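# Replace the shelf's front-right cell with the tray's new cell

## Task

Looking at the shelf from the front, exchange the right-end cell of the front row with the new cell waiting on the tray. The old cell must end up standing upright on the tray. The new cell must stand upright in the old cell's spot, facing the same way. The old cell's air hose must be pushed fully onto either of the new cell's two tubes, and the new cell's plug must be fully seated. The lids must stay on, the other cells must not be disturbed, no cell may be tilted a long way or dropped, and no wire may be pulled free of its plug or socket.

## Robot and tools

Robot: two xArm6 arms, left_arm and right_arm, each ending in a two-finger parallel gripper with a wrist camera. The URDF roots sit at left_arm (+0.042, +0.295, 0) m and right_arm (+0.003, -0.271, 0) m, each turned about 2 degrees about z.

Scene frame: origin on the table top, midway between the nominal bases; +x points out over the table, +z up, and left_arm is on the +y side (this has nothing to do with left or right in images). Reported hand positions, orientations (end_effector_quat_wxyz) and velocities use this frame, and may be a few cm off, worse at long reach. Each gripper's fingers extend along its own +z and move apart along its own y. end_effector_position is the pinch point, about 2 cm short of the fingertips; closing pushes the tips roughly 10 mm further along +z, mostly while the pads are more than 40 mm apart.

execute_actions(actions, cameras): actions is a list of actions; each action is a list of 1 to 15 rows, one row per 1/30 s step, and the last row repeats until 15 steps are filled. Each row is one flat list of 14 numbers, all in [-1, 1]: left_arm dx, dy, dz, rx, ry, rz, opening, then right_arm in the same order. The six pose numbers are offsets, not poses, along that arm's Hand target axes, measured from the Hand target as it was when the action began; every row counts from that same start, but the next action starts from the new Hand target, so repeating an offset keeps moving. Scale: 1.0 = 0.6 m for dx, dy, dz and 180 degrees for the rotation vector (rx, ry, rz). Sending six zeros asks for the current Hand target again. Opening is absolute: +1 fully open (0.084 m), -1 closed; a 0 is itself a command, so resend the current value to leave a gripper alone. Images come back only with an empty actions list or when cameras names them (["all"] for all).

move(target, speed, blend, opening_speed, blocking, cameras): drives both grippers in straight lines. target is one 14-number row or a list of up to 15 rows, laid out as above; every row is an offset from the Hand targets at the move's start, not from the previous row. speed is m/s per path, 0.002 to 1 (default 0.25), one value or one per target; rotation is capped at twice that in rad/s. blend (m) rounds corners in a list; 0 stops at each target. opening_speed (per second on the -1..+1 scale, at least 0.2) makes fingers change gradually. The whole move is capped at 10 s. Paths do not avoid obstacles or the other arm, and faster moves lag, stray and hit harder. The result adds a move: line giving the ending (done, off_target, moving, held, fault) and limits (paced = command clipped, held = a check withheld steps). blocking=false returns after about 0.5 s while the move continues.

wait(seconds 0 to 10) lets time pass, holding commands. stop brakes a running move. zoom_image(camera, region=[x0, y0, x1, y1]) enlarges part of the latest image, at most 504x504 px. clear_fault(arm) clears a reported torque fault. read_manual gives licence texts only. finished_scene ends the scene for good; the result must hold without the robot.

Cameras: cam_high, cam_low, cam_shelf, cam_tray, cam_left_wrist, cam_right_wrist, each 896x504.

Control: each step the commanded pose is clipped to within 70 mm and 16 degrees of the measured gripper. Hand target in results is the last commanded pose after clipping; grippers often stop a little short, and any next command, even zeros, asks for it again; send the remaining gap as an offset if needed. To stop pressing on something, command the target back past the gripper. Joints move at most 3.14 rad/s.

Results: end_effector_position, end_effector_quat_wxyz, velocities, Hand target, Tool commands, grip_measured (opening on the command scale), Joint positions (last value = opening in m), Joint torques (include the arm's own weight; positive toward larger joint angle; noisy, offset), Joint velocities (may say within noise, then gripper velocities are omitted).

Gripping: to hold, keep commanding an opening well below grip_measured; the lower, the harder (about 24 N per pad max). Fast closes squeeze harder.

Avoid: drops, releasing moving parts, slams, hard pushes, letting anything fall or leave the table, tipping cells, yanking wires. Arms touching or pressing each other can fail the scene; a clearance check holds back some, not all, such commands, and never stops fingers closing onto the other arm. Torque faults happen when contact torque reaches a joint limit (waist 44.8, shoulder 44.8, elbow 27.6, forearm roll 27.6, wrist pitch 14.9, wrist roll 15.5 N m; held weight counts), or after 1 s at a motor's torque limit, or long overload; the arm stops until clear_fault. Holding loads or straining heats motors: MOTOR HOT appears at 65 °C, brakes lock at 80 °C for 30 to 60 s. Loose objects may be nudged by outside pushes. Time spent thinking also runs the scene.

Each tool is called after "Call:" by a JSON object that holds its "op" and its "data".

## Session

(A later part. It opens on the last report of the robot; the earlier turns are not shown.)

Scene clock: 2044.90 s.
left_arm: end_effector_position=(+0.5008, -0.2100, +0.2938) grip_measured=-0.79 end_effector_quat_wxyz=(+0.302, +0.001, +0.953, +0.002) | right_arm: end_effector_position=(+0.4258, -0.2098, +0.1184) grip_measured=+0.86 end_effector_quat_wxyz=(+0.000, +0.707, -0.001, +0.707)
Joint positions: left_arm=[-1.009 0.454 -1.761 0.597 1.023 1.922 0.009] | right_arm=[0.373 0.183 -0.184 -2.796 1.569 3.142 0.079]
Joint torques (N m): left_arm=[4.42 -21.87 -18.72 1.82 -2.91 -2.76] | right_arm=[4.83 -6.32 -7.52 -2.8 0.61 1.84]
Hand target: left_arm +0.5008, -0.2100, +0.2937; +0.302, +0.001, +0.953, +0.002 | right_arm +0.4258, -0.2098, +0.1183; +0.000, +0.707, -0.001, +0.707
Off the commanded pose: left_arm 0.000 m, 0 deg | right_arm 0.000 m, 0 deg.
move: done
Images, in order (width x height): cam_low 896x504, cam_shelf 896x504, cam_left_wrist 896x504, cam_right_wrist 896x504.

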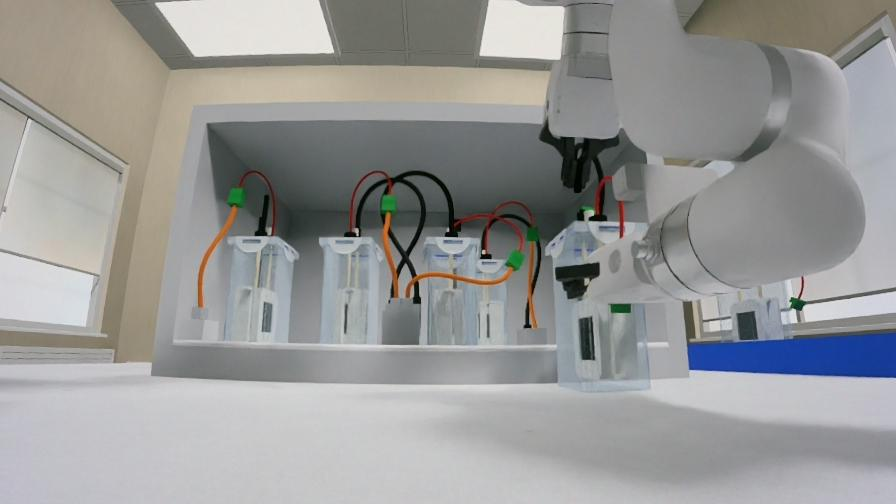

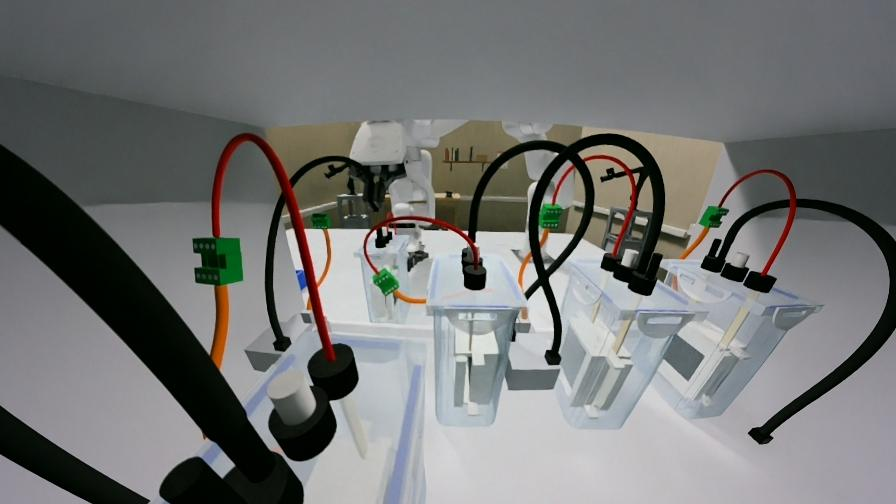

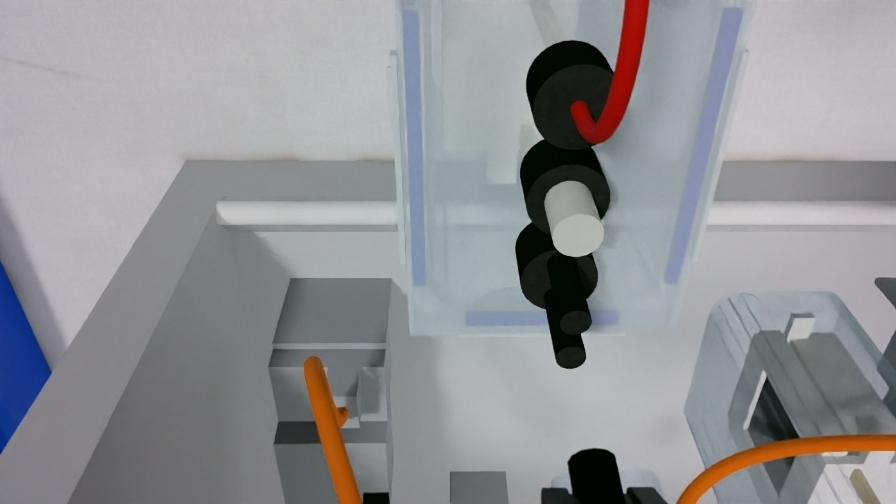

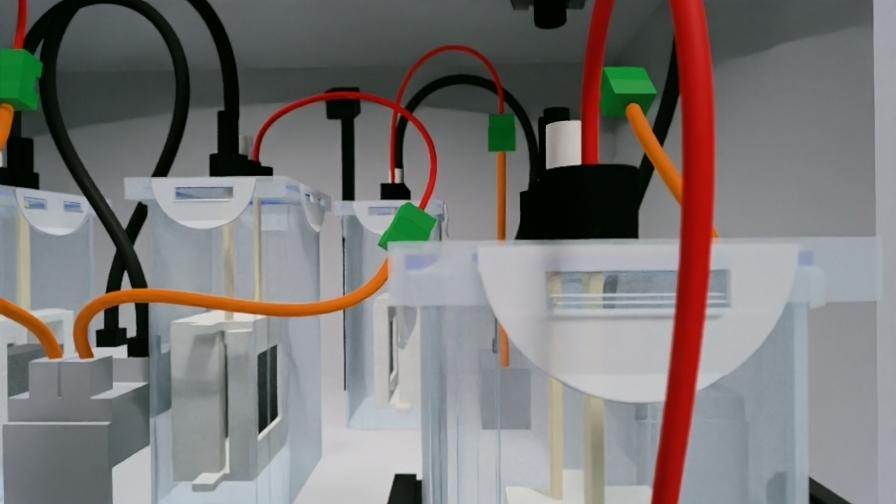

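Call:
{"op": "move", "data": {"target": [[0.0263,0,0.0243,0,0,0,-1,0,0,0,0,0,0,-1]], "speed": 0.04, "cameras": ["cam_right_wrist","cam_left_wrist"]}}

Call:
{"op": "zoom_image", "data": {"camera": "cam_right_wrist", "region": [440, 0, 740, 250]}}

Call:
{"op": "zoom_image", "data": {"camera": "cam_left_wrist", "region": [440, 250, 740, 504]}}

Scene clock: 2069.10 s.
left_arm: end_effector_position=(+0.4963, -0.2099, +0.2728) grip_measured=-0.79 end_effector_quat_wxyz=(+0.302, +0.001, +0.953, +0.002) | right_arm: end_effector_position=(+0.4258, -0.2098, +0.1183) grip_measured=+0.86 end_effector_quat_wxyz=(+0.000, +0.707, -0.001, +0.707)
Joint positions: left_arm=[-1.011 0.451 -1.702 0.618 0.977 1.881 0.009] | right_arm=[0.373 0.183 -0.184 -2.796 1.569 3.142 0.079]
Joint torques (N m): left_arm=[-3.58 -31.55 -18.38 1.83 -3.13 -2.95] | right_arm=[4.54 -6.11 -7.42 -2.85 0.72 1.92]
Hand target: left_arm +0.4963, -0.2099, +0.2727; +0.302, +0.001, +0.953, +0.002 | right_arm +0.4258, -0.2098, +0.1183; +0.000, +0.707, -0.001, +0.707
Off the commanded pose: left_arm 0.000 m, 0 deg | right_arm 0.000 m, 0 deg.
move: done
Images, in order (width x height): cam_left_wrist 896x504, cam_right_wrist 896x504.

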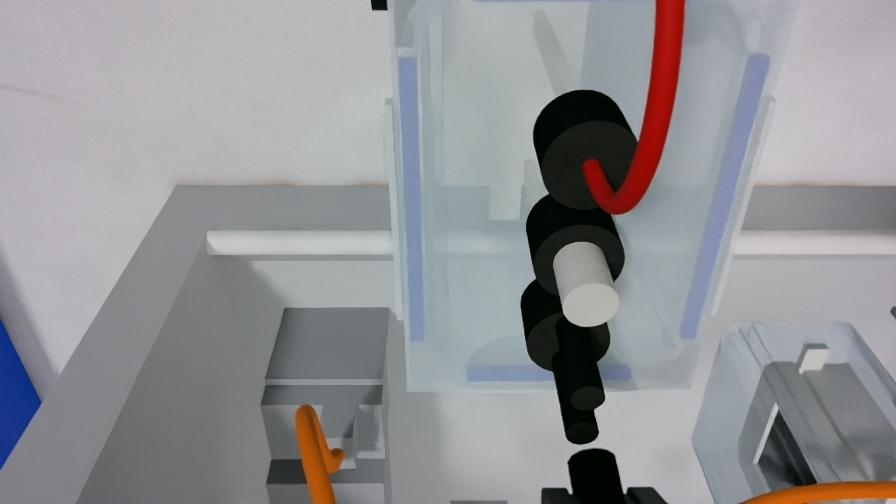

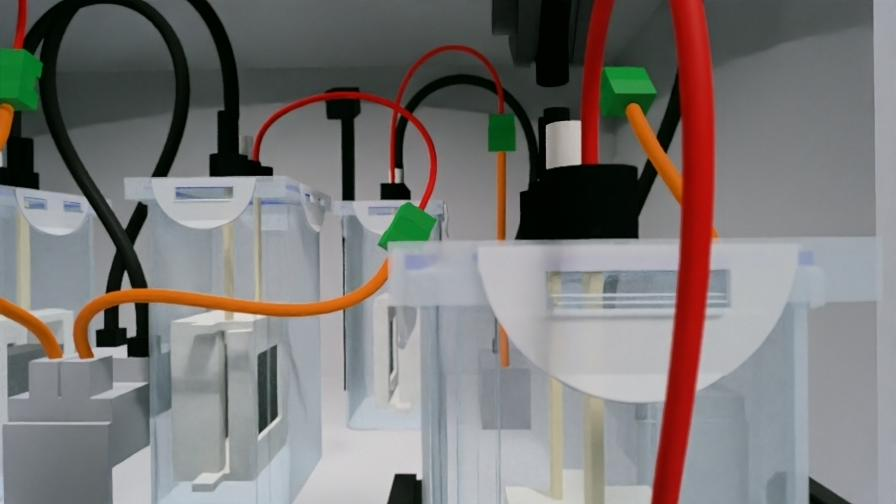

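Scaled by 1.680.

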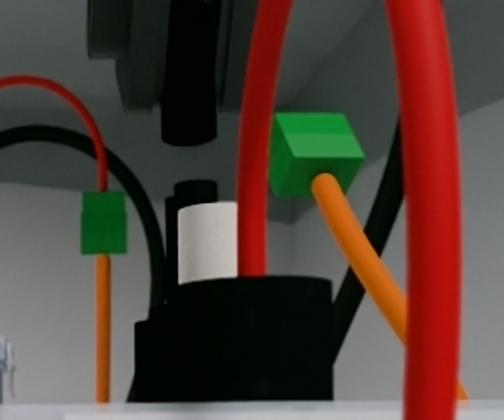

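Scaled by 1.680.

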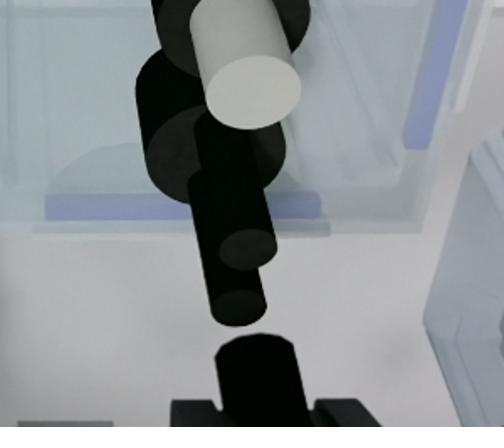

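Call:
{"op": "move", "data": {"target": [[0.0172,0,0.0246,0,0,0,-1,0,0,0,0,0,0,-1]], "speed": 0.015, "cameras": ["cam_right_wrist","cam_left_wrist"]}}

Call:
{"op": "zoom_image", "data": {"camera": "cam_right_wrist", "region": [440, 0, 740, 250]}}

Call:
{"op": "zoom_image", "data": {"camera": "cam_left_wrist", "region": [440, 250, 740, 504]}}

Scene clock: 2078.03 s.
left_arm: end_effector_position=(+0.4965, -0.2096, +0.2543) grip_measured=-0.79 end_effector_quat_wxyz=(+0.302, +0.001, +0.953, +0.003) | right_arm: end_effector_position=(+0.4258, -0.2098, +0.1183) grip_measured=+0.86 end_effector_quat_wxyz=(+0.000, +0.707, -0.001, +0.707)
Joint positions: left_arm=[-1.007 0.461 -1.667 0.636 0.94 1.853 0.009] | right_arm=[0.373 0.183 -0.184 -2.796 1.569 3.142 0.079]
Joint torques (N m): left_arm=[-3.03 -25.37 -15.91 0.39 -1.96 -2.77] | right_arm=[4.83 -6.11 -7.32 -2.27 0.81 2.05]
Hand target: left_arm +0.4964, -0.2098, +0.2547; +0.302, +0.001, +0.953, +0.002 | right_arm +0.4258, -0.2098, +0.1183; +0.000, +0.707, -0.001, +0.707
Off the commanded pose: left_arm 0.000 m, 0 deg | right_arm 0.000 m, 0 deg.
move: done
Images, in order (width x height): cam_left_wrist 896x504, cam_right_wrist 896x504.

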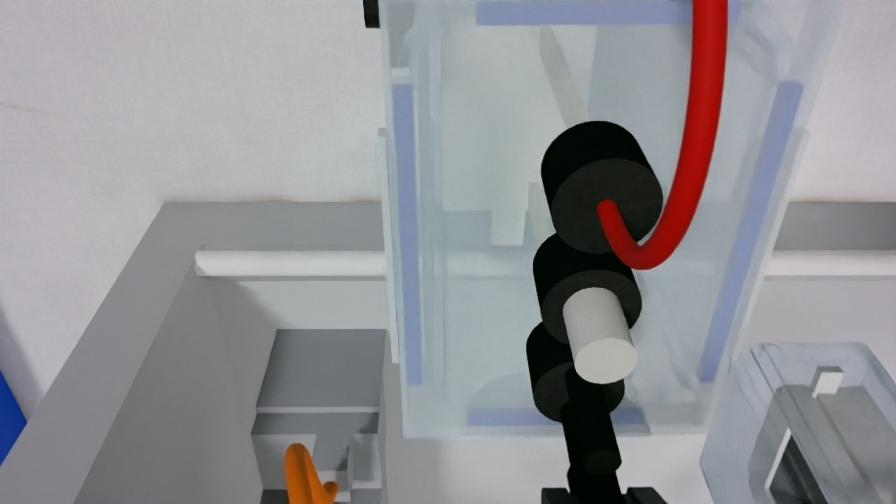

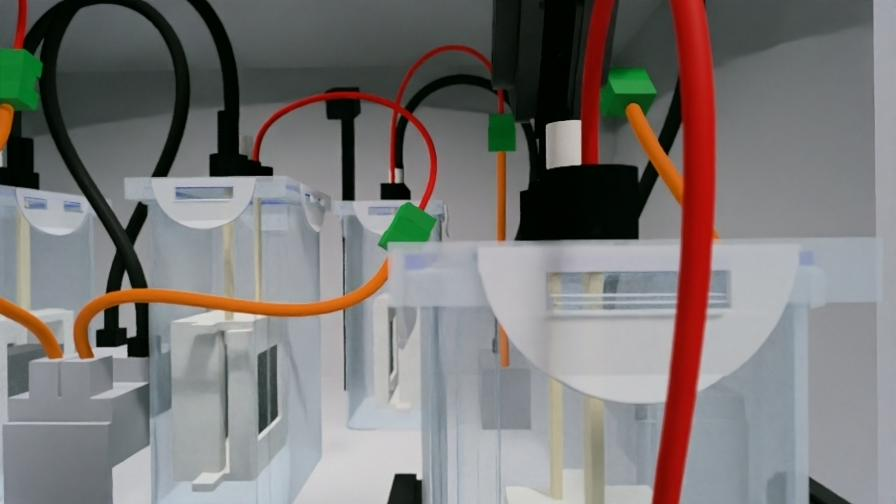

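Scaled by 1.680.

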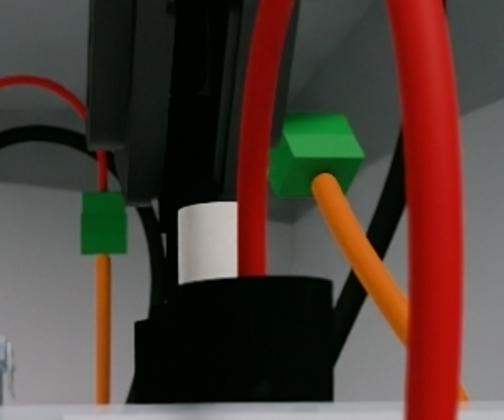

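Scaled by 1.680.

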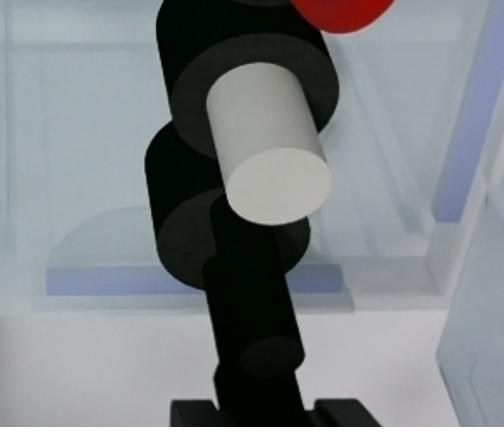

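Call:
{"op": "move", "data": {"target": [[0.0115,0,0.0164,0,0,0,-1,0,0,0,0,0,0,-1]], "speed": 0.015, "cameras": ["cam_right_wrist","cam_left_wrist"]}}

Call:
{"op": "zoom_image", "data": {"camera": "cam_right_wrist", "region": [440, 0, 740, 250]}}

Call:
{"op": "zoom_image", "data": {"camera": "cam_left_wrist", "region": [440, 250, 740, 504]}}

Scene clock: 2084.30 s.
left_arm: end_effector_position=(+0.4964, -0.2097, +0.2427) grip_measured=-0.79 end_effector_quat_wxyz=(+0.302, +0.001, +0.953, +0.002) | right_arm: end_effector_position=(+0.4258, -0.2098, +0.1183) grip_measured=+0.86 end_effector_quat_wxyz=(+0.000, +0.707, -0.001, +0.707)
Joint positions: left_arm=[-1.005 0.469 -1.647 0.648 0.916 1.834 0.009] | right_arm=[0.373 0.183 -0.184 -2.796 1.569 3.142 0.079]
Joint torques (N m): left_arm=[-1.36 -17.95 -11.71 -0.27 -1.79 -2.76] | right_arm=[4.53 -6.04 -7.58 -0.74 0.8 1.86]
Hand target: left_arm +0.4964, -0.2097, +0.2427; +0.302, +0.001, +0.953, +0.002 | right_arm +0.4258, -0.2098, +0.1183; +0.000, +0.707, -0.001, +0.707
Off the commanded pose: left_arm 0.000 m, 0 deg | right_arm 0.000 m, 0 deg.
move: done
Images, in order (width x height): cam_left_wrist 896x504, cam_right_wrist 896x504.

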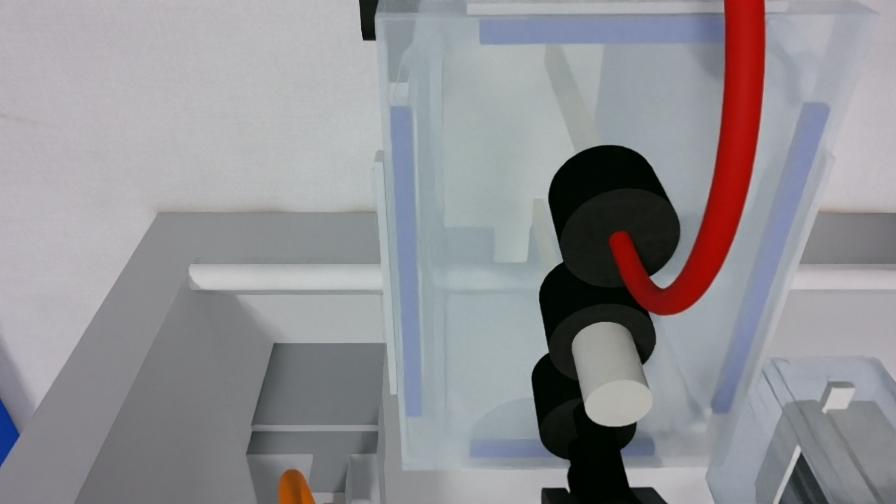

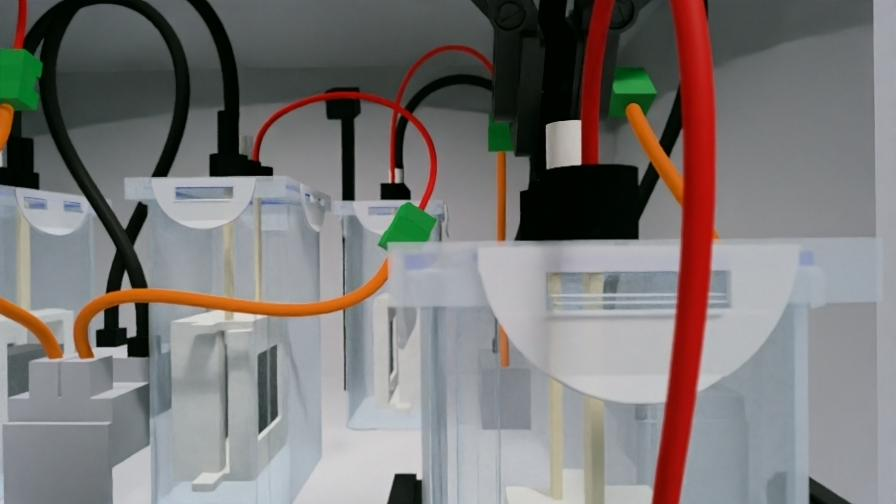

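Scaled by 1.680.

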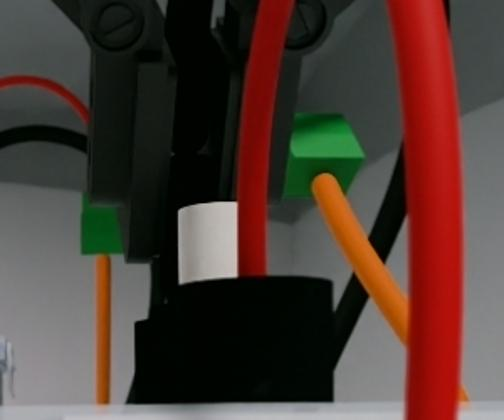

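Scaled by 1.680.

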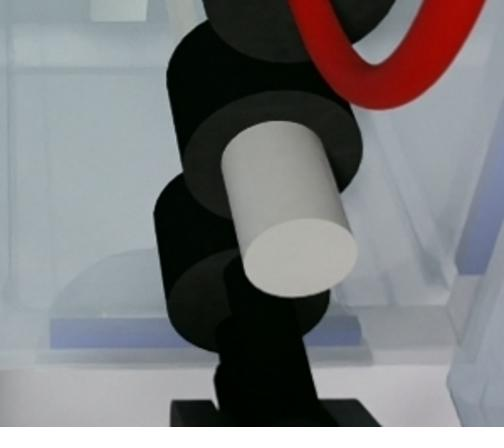

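Call:
{"op": "move", "data": {"target": [[0.0057,0,0.0082,0,0,0,-1,0,0,0,0,0,0,-1]], "speed": 0.012}}

Call:
{"op": "move", "data": {"target": [[0.0029,0,0.0041,0,0,0,-1,0,0,0,0,0,0,-1]], "speed": 0.012, "cameras": ["cam_right_wrist","cam_left_wrist"]}}

Call:
{"op": "zoom_image", "data": {"camera": "cam_right_wrist", "region": [440, 0, 740, 250]}}

Call:
{"op": "zoom_image", "data": {"camera": "cam_left_wrist", "region": [440, 250, 740, 504]}}

Scene clock: 2092.50 s.
left_arm: end_effector_position=(+0.4965, -0.2097, +0.2367) grip_measured=-0.79 end_effector_quat_wxyz=(+0.302, +0.001, +0.953, +0.002) | right_arm: end_effector_position=(+0.4258, -0.2098, +0.1183) grip_measured=+0.86 end_effector_quat_wxyz=(+0.000, +0.707, -0.001, +0.707)
Joint positions: left_arm=[-1.004 0.473 -1.638 0.654 0.905 1.825 0.009] | right_arm=[0.373 0.183 -0.184 -2.796 1.569 3.142 0.079]
Joint torques (N m): left_arm=[-1.64 -17.16 -10.65 -0.18 -1.51 -2.8] | right_arm=[4.62 -6.07 -7.59 0.69 0.91 1.9]
Hand target: left_arm +0.4965, -0.2097, +0.2367; +0.302, +0.001, +0.953, +0.002 | right_arm +0.4258, -0.2098, +0.1183; +0.000, +0.707, -0.001, +0.707
Off the commanded pose: left_arm 0.000 m, 0 deg | right_arm 0.000 m, 0 deg.
move: done

Scene clock: 2093.20 s.
left_arm: end_effector_position=(+0.4965, -0.2097, +0.2338) grip_measured=-0.79 end_effector_quat_wxyz=(+0.302, +0.001, +0.953, +0.002) | right_arm: end_effector_position=(+0.4258, -0.2098, +0.1183) grip_measured=+0.86 end_effector_quat_wxyz=(+0.000, +0.707, -0.001, +0.707)
Joint positions: left_arm=[-1.004 0.476 -1.633 0.657 0.899 1.82 0.009] | right_arm=[0.373 0.183 -0.184 -2.796 1.569 3.142 0.079]
Joint torques (N m): left_arm=[-2.08 -13.71 -7.23 -0.97 -1.31 -2.8] | right_arm=[4.88 -6.31 -7.68 0.85 0.86 1.84]
Hand target: left_arm +0.4964, -0.2097, +0.2337; +0.302, +0.001, +0.953, +0.002 | right_arm +0.4258, -0.2098, +0.1183; +0.000, +0.707, -0.001, +0.707
Off the commanded pose: left_arm 0.000 m, 0 deg | right_arm 0.000 m, 0 deg.
move: done
Images, in order (width x height): cam_left_wrist 896x504, cam_right_wrist 896x504.

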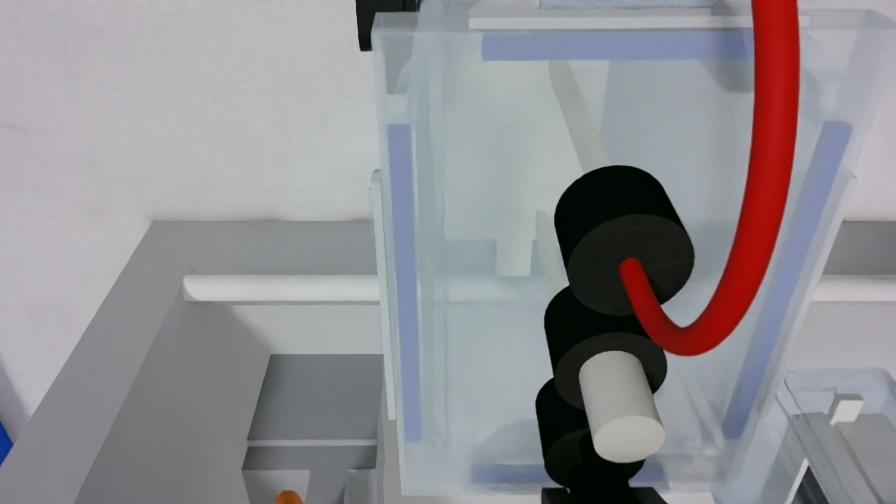

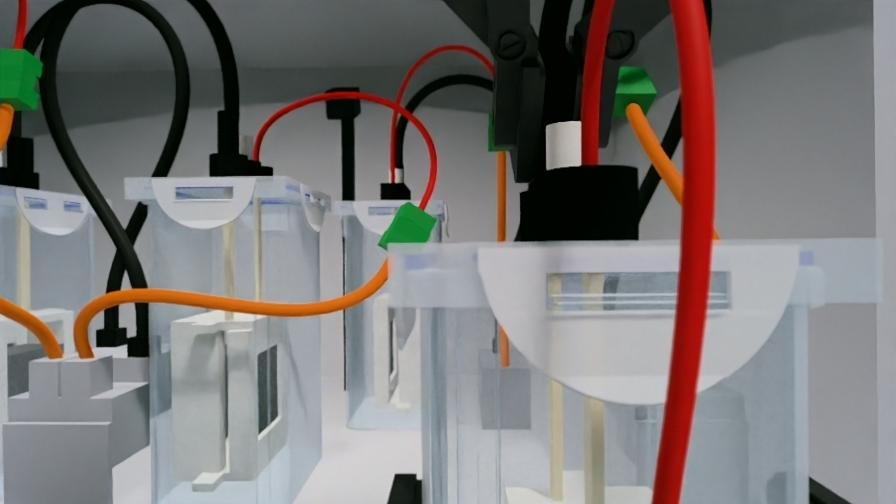

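Scaled by 1.680.

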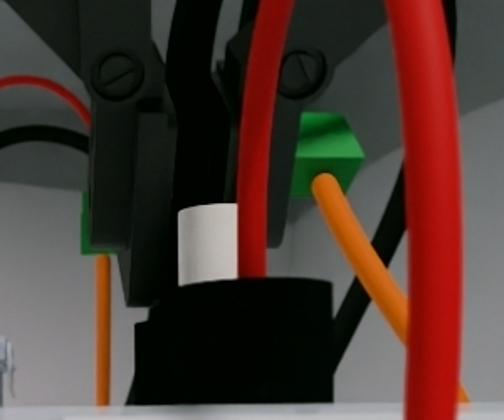

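Scaled by 1.680.

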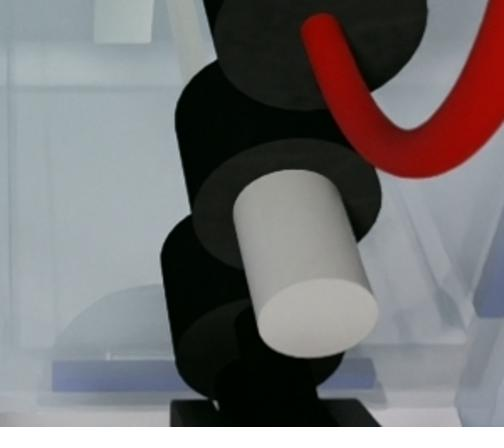

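Call:
{"op": "move", "data": {"target": [[0,0,0,0,0,0,-0.4,0,0,0,0,0,0,-1]], "opening_speed": 0.3}}

Call:
{"op": "move", "data": {"target": [[0,0,-0.1,0,0,0,-0.4,0,0,0,0,0,0,-1]], "speed": 0.05, "cameras": ["cam_right_wrist","cam_left_wrist","cam_shelf"]}}

Call:
{"op": "zoom_image", "data": {"camera": "cam_right_wrist", "region": [440, 0, 740, 250]}}

Call:
{"op": "zoom_image", "data": {"camera": "cam_left_wrist", "region": [440, 250, 740, 504]}}

Call:
{"op": "zoom_image", "data": {"camera": "cam_shelf", "region": [330, 180, 470, 330]}}

Scene clock: 2116.80 s.
left_arm: end_effector_position=(+0.4964, -0.2097, +0.2337) grip_measured=-0.42 end_effector_quat_wxyz=(+0.302, +0.001, +0.953, +0.002) | right_arm: end_effector_position=(+0.4258, -0.2098, +0.1183) grip_measured=+0.86 end_effector_quat_wxyz=(+0.000, +0.707, -0.001, +0.707)
Joint positions: left_arm=[-1.004 0.476 -1.633 0.657 0.899 1.82 0.026] | right_arm=[0.373 0.183 -0.184 -2.796 1.569 3.142 0.079]
Joint torques (N m): left_arm=[4.27 -31.44 -22.01 1.4 -2.13 -2.59] | right_arm=[4.75 -6.08 -7.28 2.7 1.07 1.84]
Hand target: left_arm +0.4964, -0.2097, +0.2337; +0.302, +0.001, +0.953, +0.002 | right_arm +0.4258, -0.2098, +0.1183; +0.000, +0.707, -0.001, +0.707
Off the commanded pose: left_arm 0.000 m, 0 deg | right_arm 0.000 m, 0 deg.
move: done

Scene clock: 2118.33 s.
left_arm: end_effector_position=(+0.4619, -0.2099, +0.2827) grip_measured=-0.42 end_effector_quat_wxyz=(+0.302, +0.001, +0.953, +0.002) | right_arm: end_effector_position=(+0.4258, -0.2098, +0.1183) grip_measured=+0.86 end_effector_quat_wxyz=(+0.000, +0.707, -0.001, +0.707)
Joint positions: left_arm=[-1.062 0.377 -1.627 0.628 1.005 1.834 0.026] | right_arm=[0.373 0.183 -0.184 -2.796 1.569 3.142 0.079]
Joint torques (N m): left_arm=[-3.45 -30.08 -22.17 -1.12 -0.01 2.76] | right_arm=[4.84 -6.08 -7.52 2.43 1.12 1.83]
Hand target: left_arm +0.4619, -0.2099, +0.2827; +0.302, +0.001, +0.953, +0.002 | right_arm +0.4258, -0.2098, +0.1183; +0.000, +0.707, -0.001, +0.707
Off the commanded pose: left_arm 0.000 m, 0 deg | right_arm 0.000 m, 0 deg.
move: done
Images, in order (width x height): cam_shelf 896x504, cam_left_wrist 896x504, cam_right_wrist 896x504.

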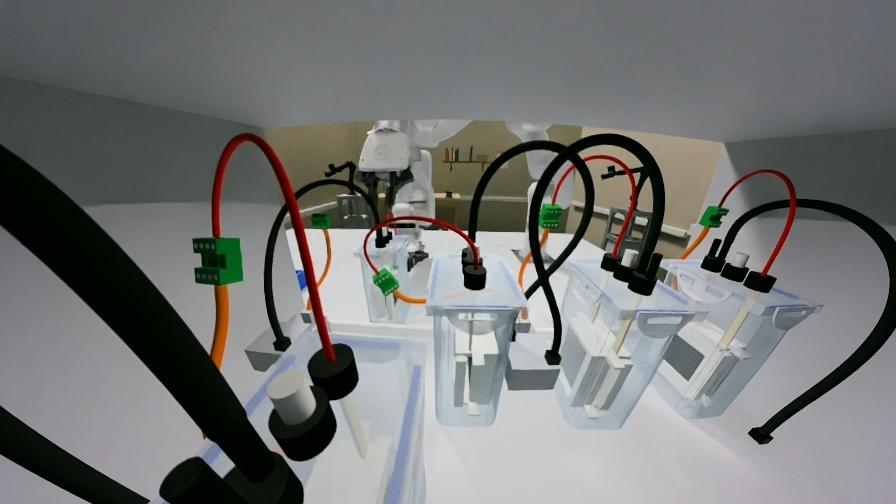

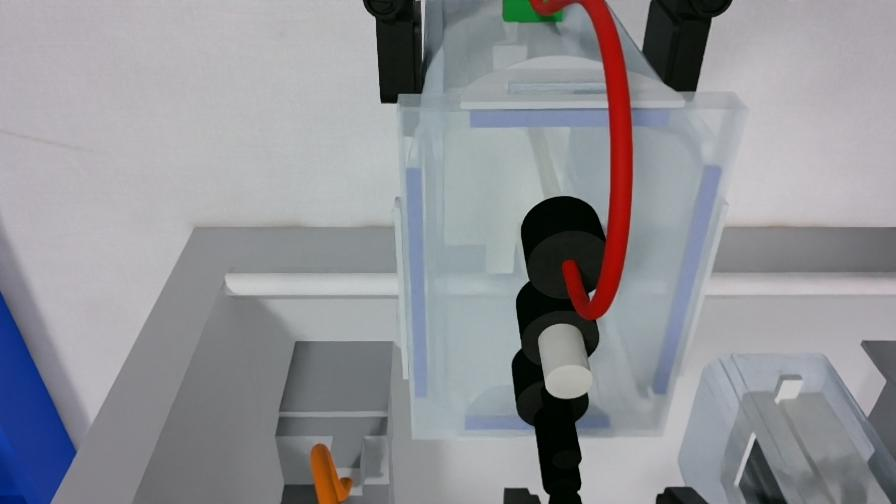

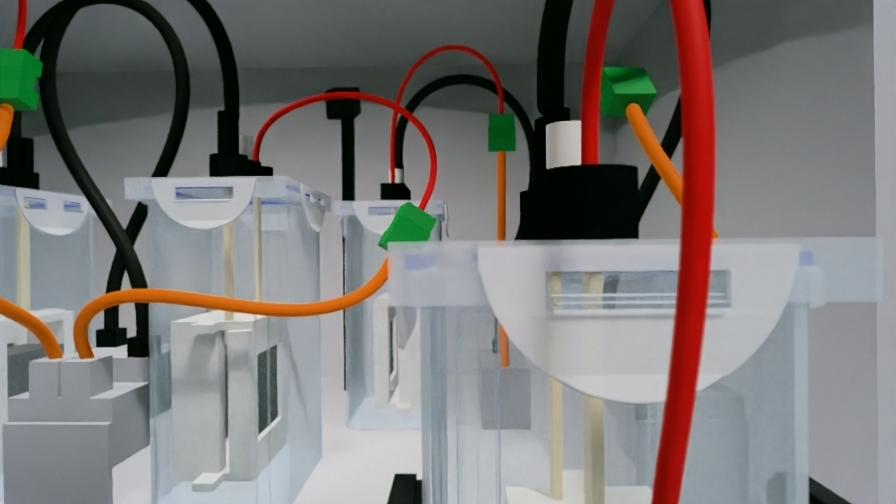

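Scaled by 1.680.

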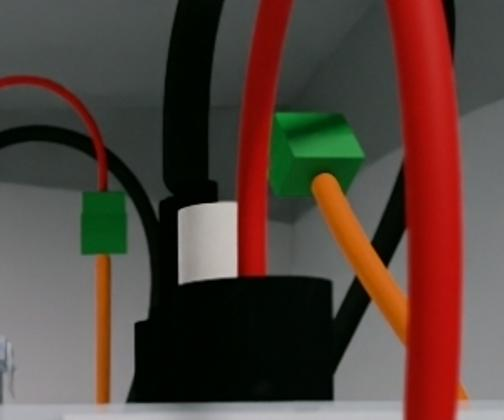

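Scaled by 1.680.

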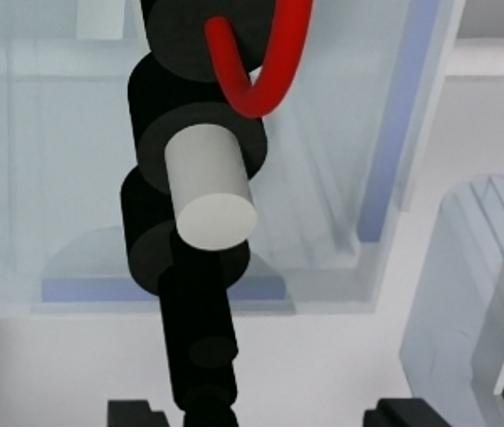

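Scaled by 3.360.

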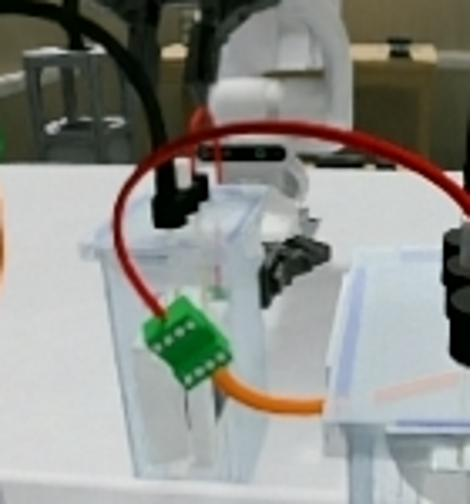

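Call:
{"op": "move", "data": {"target": [[0,0,-0.13,0,0,0,-0.4,0,0,0,0,0,0,-1],[0,0.25,-0.13,0,0,0,-0.4,0,0,0,0,0,0,-1]], "speed": 0.12, "blend": [0.02,0]}}

Call:
{"op": "move", "data": {"target": [[0,0,0,0,0,0,-0.4,0.05,0,0,0,0,0,-1]], "speed": 0.025, "cameras": ["cam_right_wrist","cam_left_wrist"]}}

Scene clock: 2143.50 s.
left_arm: end_effector_position=(+0.4535, -0.2101, +0.2947) grip_measured=-0.42 end_effector_quat_wxyz=(+0.302, +0.001, +0.953, +0.002) | right_arm: end_effector_position=(+0.4258, -0.2098, +0.1183) grip_measured=+0.86 end_effector_quat_wxyz=(+0.000, +0.707, -0.001, +0.707)
Joint positions: left_arm=[-1.077 0.357 -1.632 0.622 1.034 1.838 0.026] | right_arm=[0.373 0.183 -0.184 -2.796 1.569 3.142 0.079]
Joint torques (N m): left_arm=[4.51 -19.47 -18.19 1.77 -3.02 -2.76] | right_arm=[4.59 -6.22 -7.42 2.66 1.03 1.72]
Hand target: left_arm +0.4535, -0.2100, +0.2947; +0.302, +0.001, +0.953, +0.002 (not the last commanded pose) | right_arm +0.4258, -0.2098, +0.1183; +0.000, +0.707, -0.001, +0.707
Off the commanded pose: left_arm 0.163 m, 0 deg | right_arm 0.000 m, 0 deg.
move: held (left_arm; a check stopped the path); path passed 0 of 2 targets; limits=held
pose unreachable (left arm): on one or more control steps of this call, first in action 0 (counted from 0), this arm could not follow its commanded pose, so it was not sent that pose on those steps. It may still have moved: this result reports where it is.
cause: moving toward the commanded pose would bring a part of the arm too close to another arm (a part of this arm just beyond joint 4 (forearm roll) and a part of the right arm just beyond its joint 3 (elbow), at the place that arm is still heading or pushing toward).

Scene clock: 2145.07 s.
left_arm: end_effector_position=(+0.4535, -0.2100, +0.2947) grip_measured=-0.42 end_effector_quat_wxyz=(+0.302, +0.001, +0.953, +0.002) | right_arm: end_effector_position=(+0.4259, -0.2098, +0.1483) grip_measured=+0.86 end_effector_quat_wxyz=(+0.000, +0.707, -0.001, +0.707)
Joint positions: left_arm=[-1.077 0.357 -1.632 0.622 1.034 1.838 0.026] | right_arm=[0.353 -0.001 -0.149 -2.812 1.428 3.094 0.079]
Joint torques (N m): left_arm=[4.39 -19.73 -18.21 1.7 -2.95 -2.77] | right_arm=[-5.03 -21.16 -8.36 -3.07 4 -2.92]
Hand target: left_arm +0.4535, -0.2100, +0.2947; +0.302, +0.001, +0.953, +0.002 | right_arm +0.4259, -0.2098, +0.1483; +0.000, +0.707, -0.001, +0.707
Off the commanded pose: left_arm 0.000 m, 0 deg | right_arm 0.000 m, 0 deg.
move: done
Images, in order (width x height): cam_left_wrist 896x504, cam_right_wrist 896x504.

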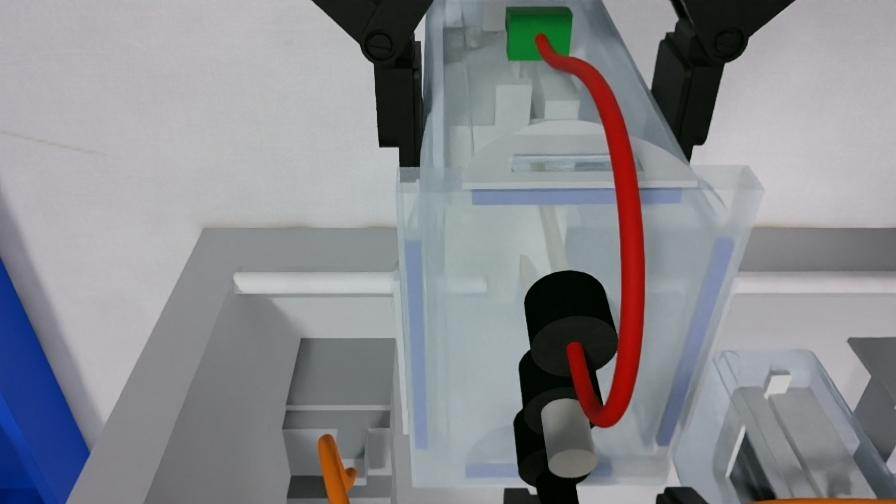

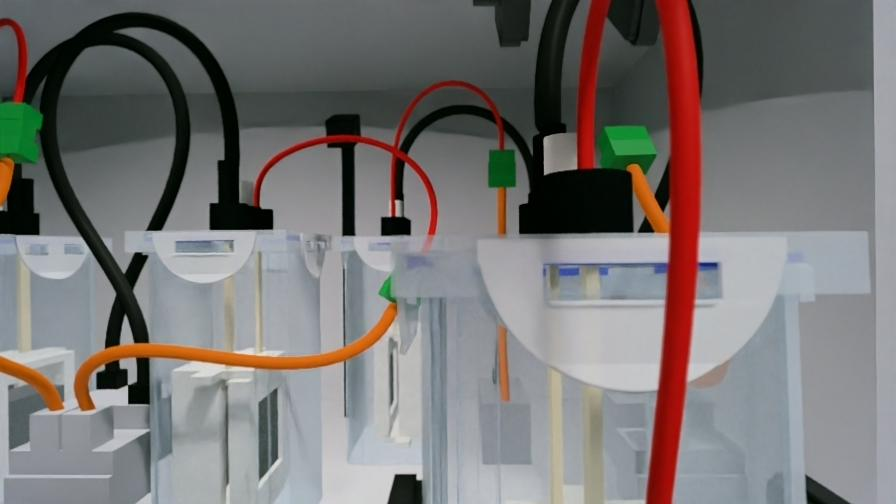

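Call:
{"op": "move", "data": {"target": [[-0.0478,0,-0.0683,0,0,0,-0.4,0,0,0,0,0,0,-1]], "speed": 0.06}}

Scene clock: 2158.00 s.
left_arm: end_effector_position=(+0.4534, -0.2103, +0.3447) grip_measured=-0.42 end_effector_quat_wxyz=(+0.302, +0.001, +0.953, +0.002) | right_arm: end_effector_position=(+0.4259, -0.2098, +0.1483) grip_measured=+0.86 end_effector_quat_wxyz=(+0.000, +0.707, -0.001, +0.707)
Joint positions: left_arm=[-1.087 0.353 -1.76 0.585 1.148 1.913 0.026] | right_arm=[0.353 -0.001 -0.149 -2.812 1.427 3.094 0.079]
Joint torques (N m): left_arm=[-3.68 -19.79 -22.02 -0.9 -0.01 2.7] | right_arm=[-5.09 -20.98 -9.17 -3.24 3.92 -2.89]
Hand target: left_arm +0.4534, -0.2103, +0.3447; +0.302, +0.001, +0.953, +0.002 | right_arm +0.4259, -0.2098, +0.1483; +0.000, +0.707, -0.001, +0.707
Off the commanded pose: left_arm 0.000 m, 0 deg | right_arm 0.000 m, 0 deg.
move: done

Call:
{"op": "execute_actions", "data": {"actions": []}}

Scene clock: 2180.73 s.
left_arm: end_effector_position=(+0.4534, -0.2103, +0.3447) grip_measured=-0.42 end_effector_quat_wxyz=(+0.302, +0.001, +0.953, +0.002) | right_arm: end_effector_position=(+0.4259, -0.2098, +0.1483) grip_measured=+0.86 end_effector_quat_wxyz=(+0.000, +0.707, -0.001, +0.707)
Joint positions: left_arm=[-1.087 0.353 -1.76 0.585 1.148 1.913 0.026] | right_arm=[0.353 -0.001 -0.149 -2.812 1.427 3.094 0.079]
Joint velocities: within noise
Joint torques (N m): left_arm=[-3.5 -19.65 -22.08 -1 -0.11 2.72] | right_arm=[-4.87 -20.99 -9.51 -3.13 3.98 -2.86]
Hand target: left_arm +0.4534, -0.2103, +0.3447; +0.302, +0.001, +0.953, +0.002 | right_arm +0.4259, -0.2098, +0.1483; +0.000, +0.707, -0.001, +0.707
Tool commands: left_gripper/opening=-0.4 right_gripper/opening=-1.0
Off the commanded pose: left_arm 0.000 m, 0 deg | right_arm 0.000 m, 0 deg.

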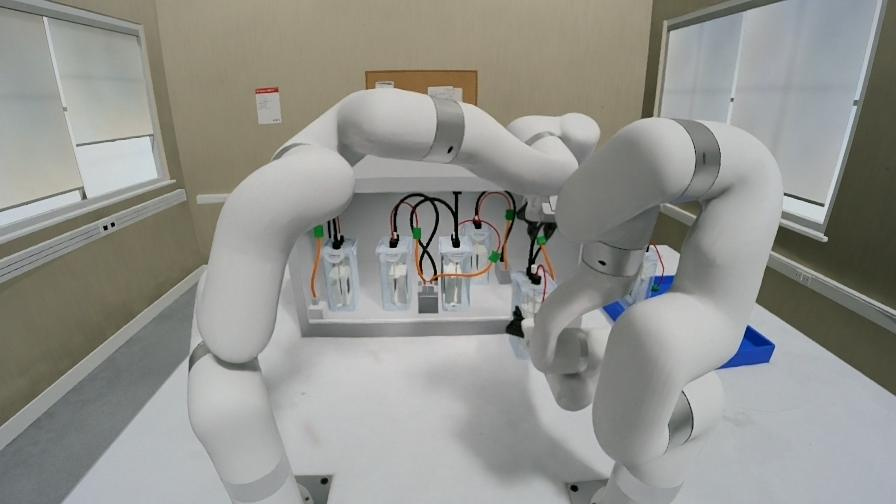

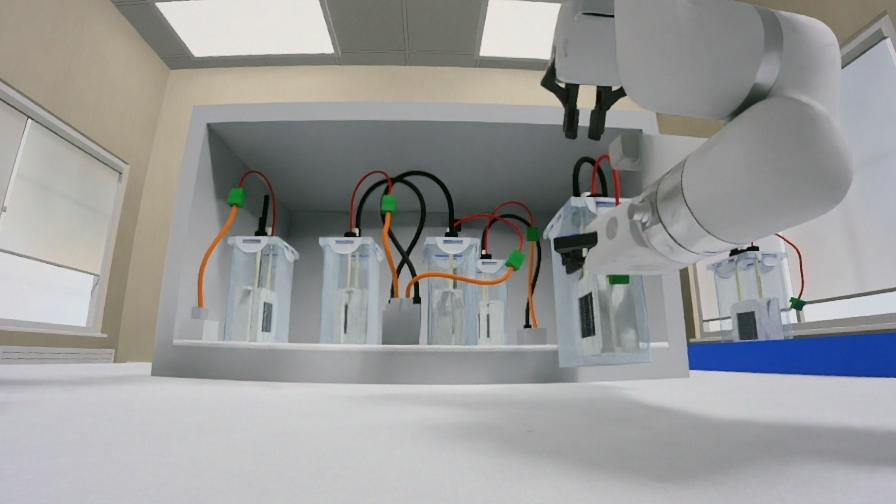

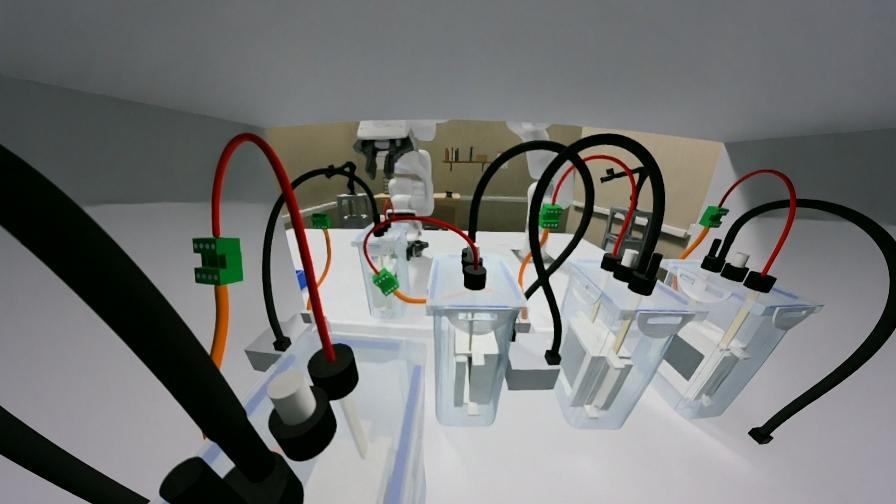

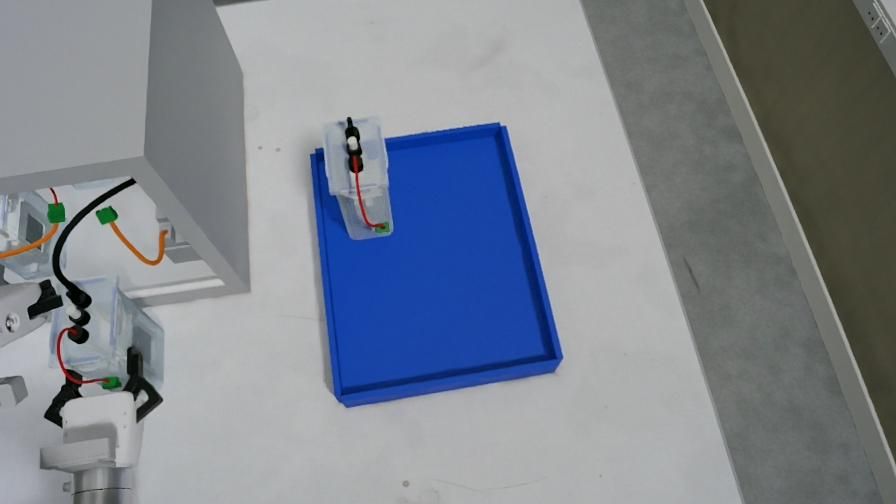

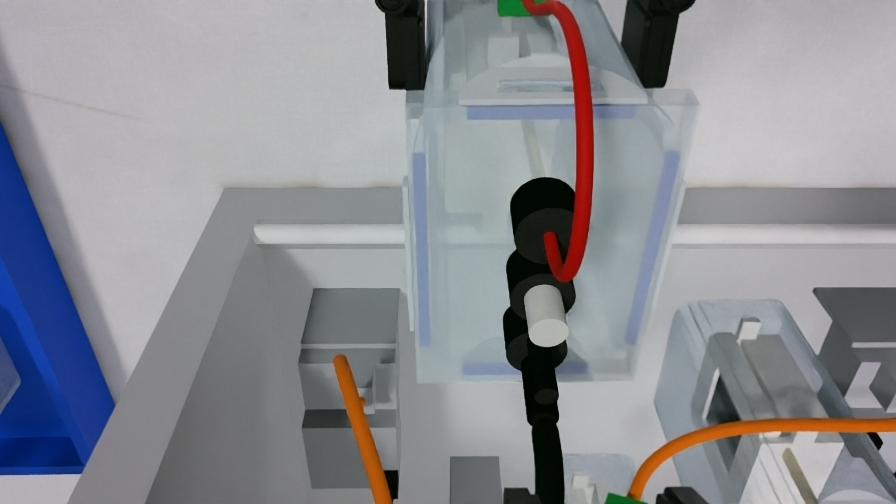

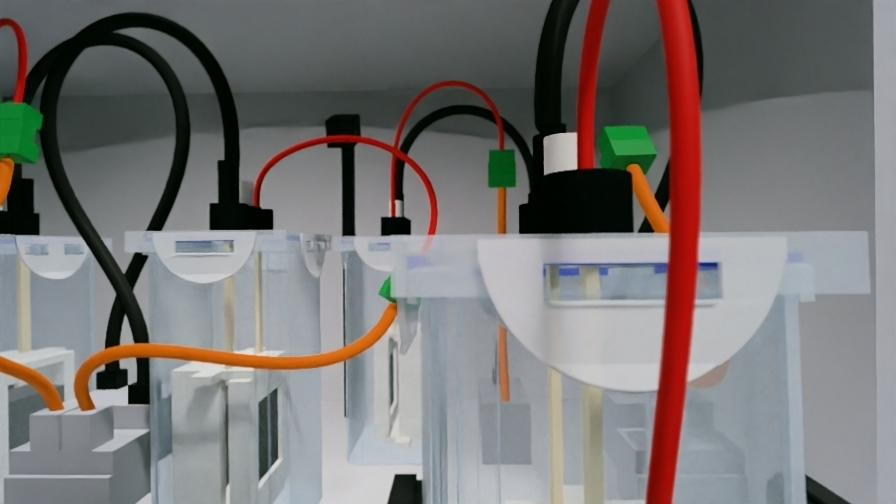

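Call:
{"op": "move", "data": {"target": [[-0.0287,0,-0.041,0,0,0,-0.4,0,0,0,0,0,0,-1],[-0.0287,0.25,-0.041,0,0,0,-0.4,0,0,0,0,0,0,-1],[-0.0287,0.42,-0.08,0,0,0,-0.4,0,0,0,0,0,0,-1]], "speed": 0.15, "blend": 0.02, "cameras": ["cam_high","cam_left_wrist"]}}

Scene clock: 2187.37 s.
left_arm: end_effector_position=(+0.4400, +0.0415, +0.3951) grip_measured=-0.42 end_effector_quat_wxyz=(+0.302, +0.001, +0.953, +0.002) | right_arm: end_effector_position=(+0.4259, -0.2098, +0.1483) grip_measured=+0.86 end_effector_quat_wxyz=(+0.000, +0.707, -0.001, +0.707)
Joint positions: left_arm=[-0.765 -0.397 -1.02 0.482 0.993 2.231 0.026] | right_arm=[0.353 -0.001 -0.149 -2.812 1.427 3.094 0.079]
Joint torques (N m): left_arm=[4.29 -16.42 -18.34 -1.17 -3.31 2.71] | right_arm=[-4.92 -20.95 -10.43 -2.91 4.07 -2.96]
Hand target: left_arm +0.4400, +0.0415, +0.3951; +0.302, +0.001, +0.953, +0.002 | right_arm +0.4259, -0.2098, +0.1483; +0.000, +0.707, -0.001, +0.707
Off the commanded pose: left_arm 0.000 m, 0 deg | right_arm 0.000 m, 0 deg.
move: done; blend cut to 0.015 m at target 1
Images, in order (width x height): cam_high 896x504, cam_left_wrist 896x504.

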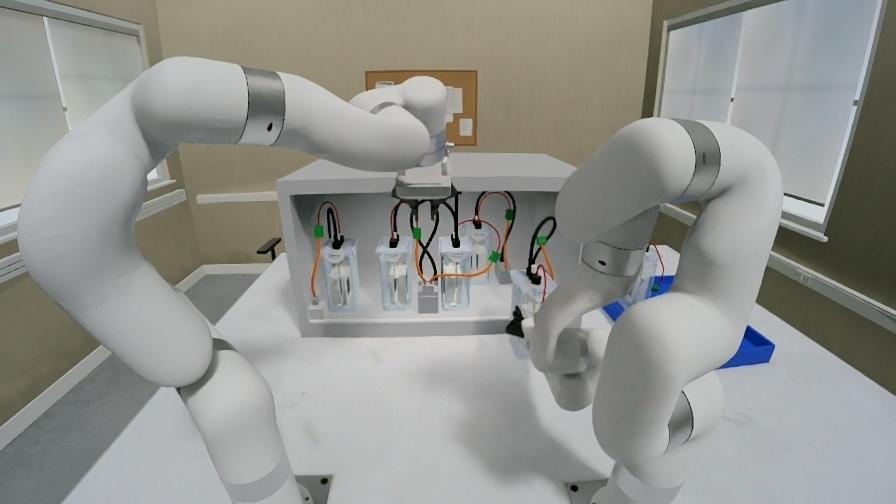

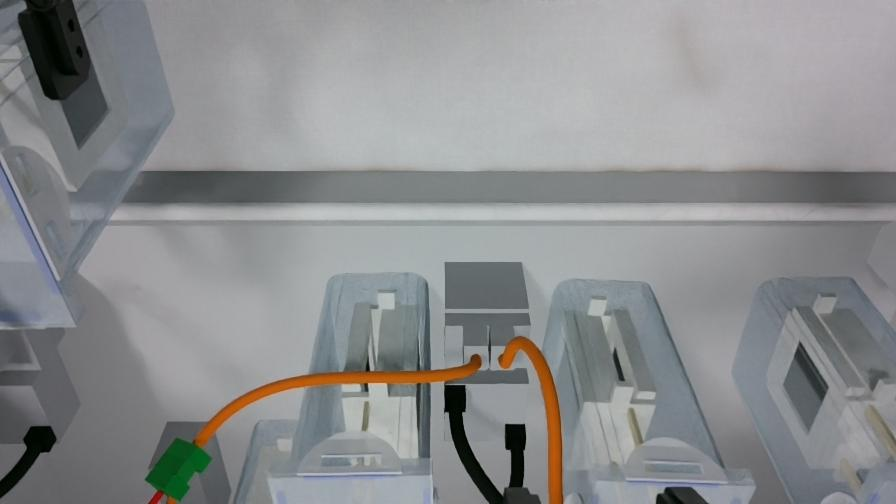

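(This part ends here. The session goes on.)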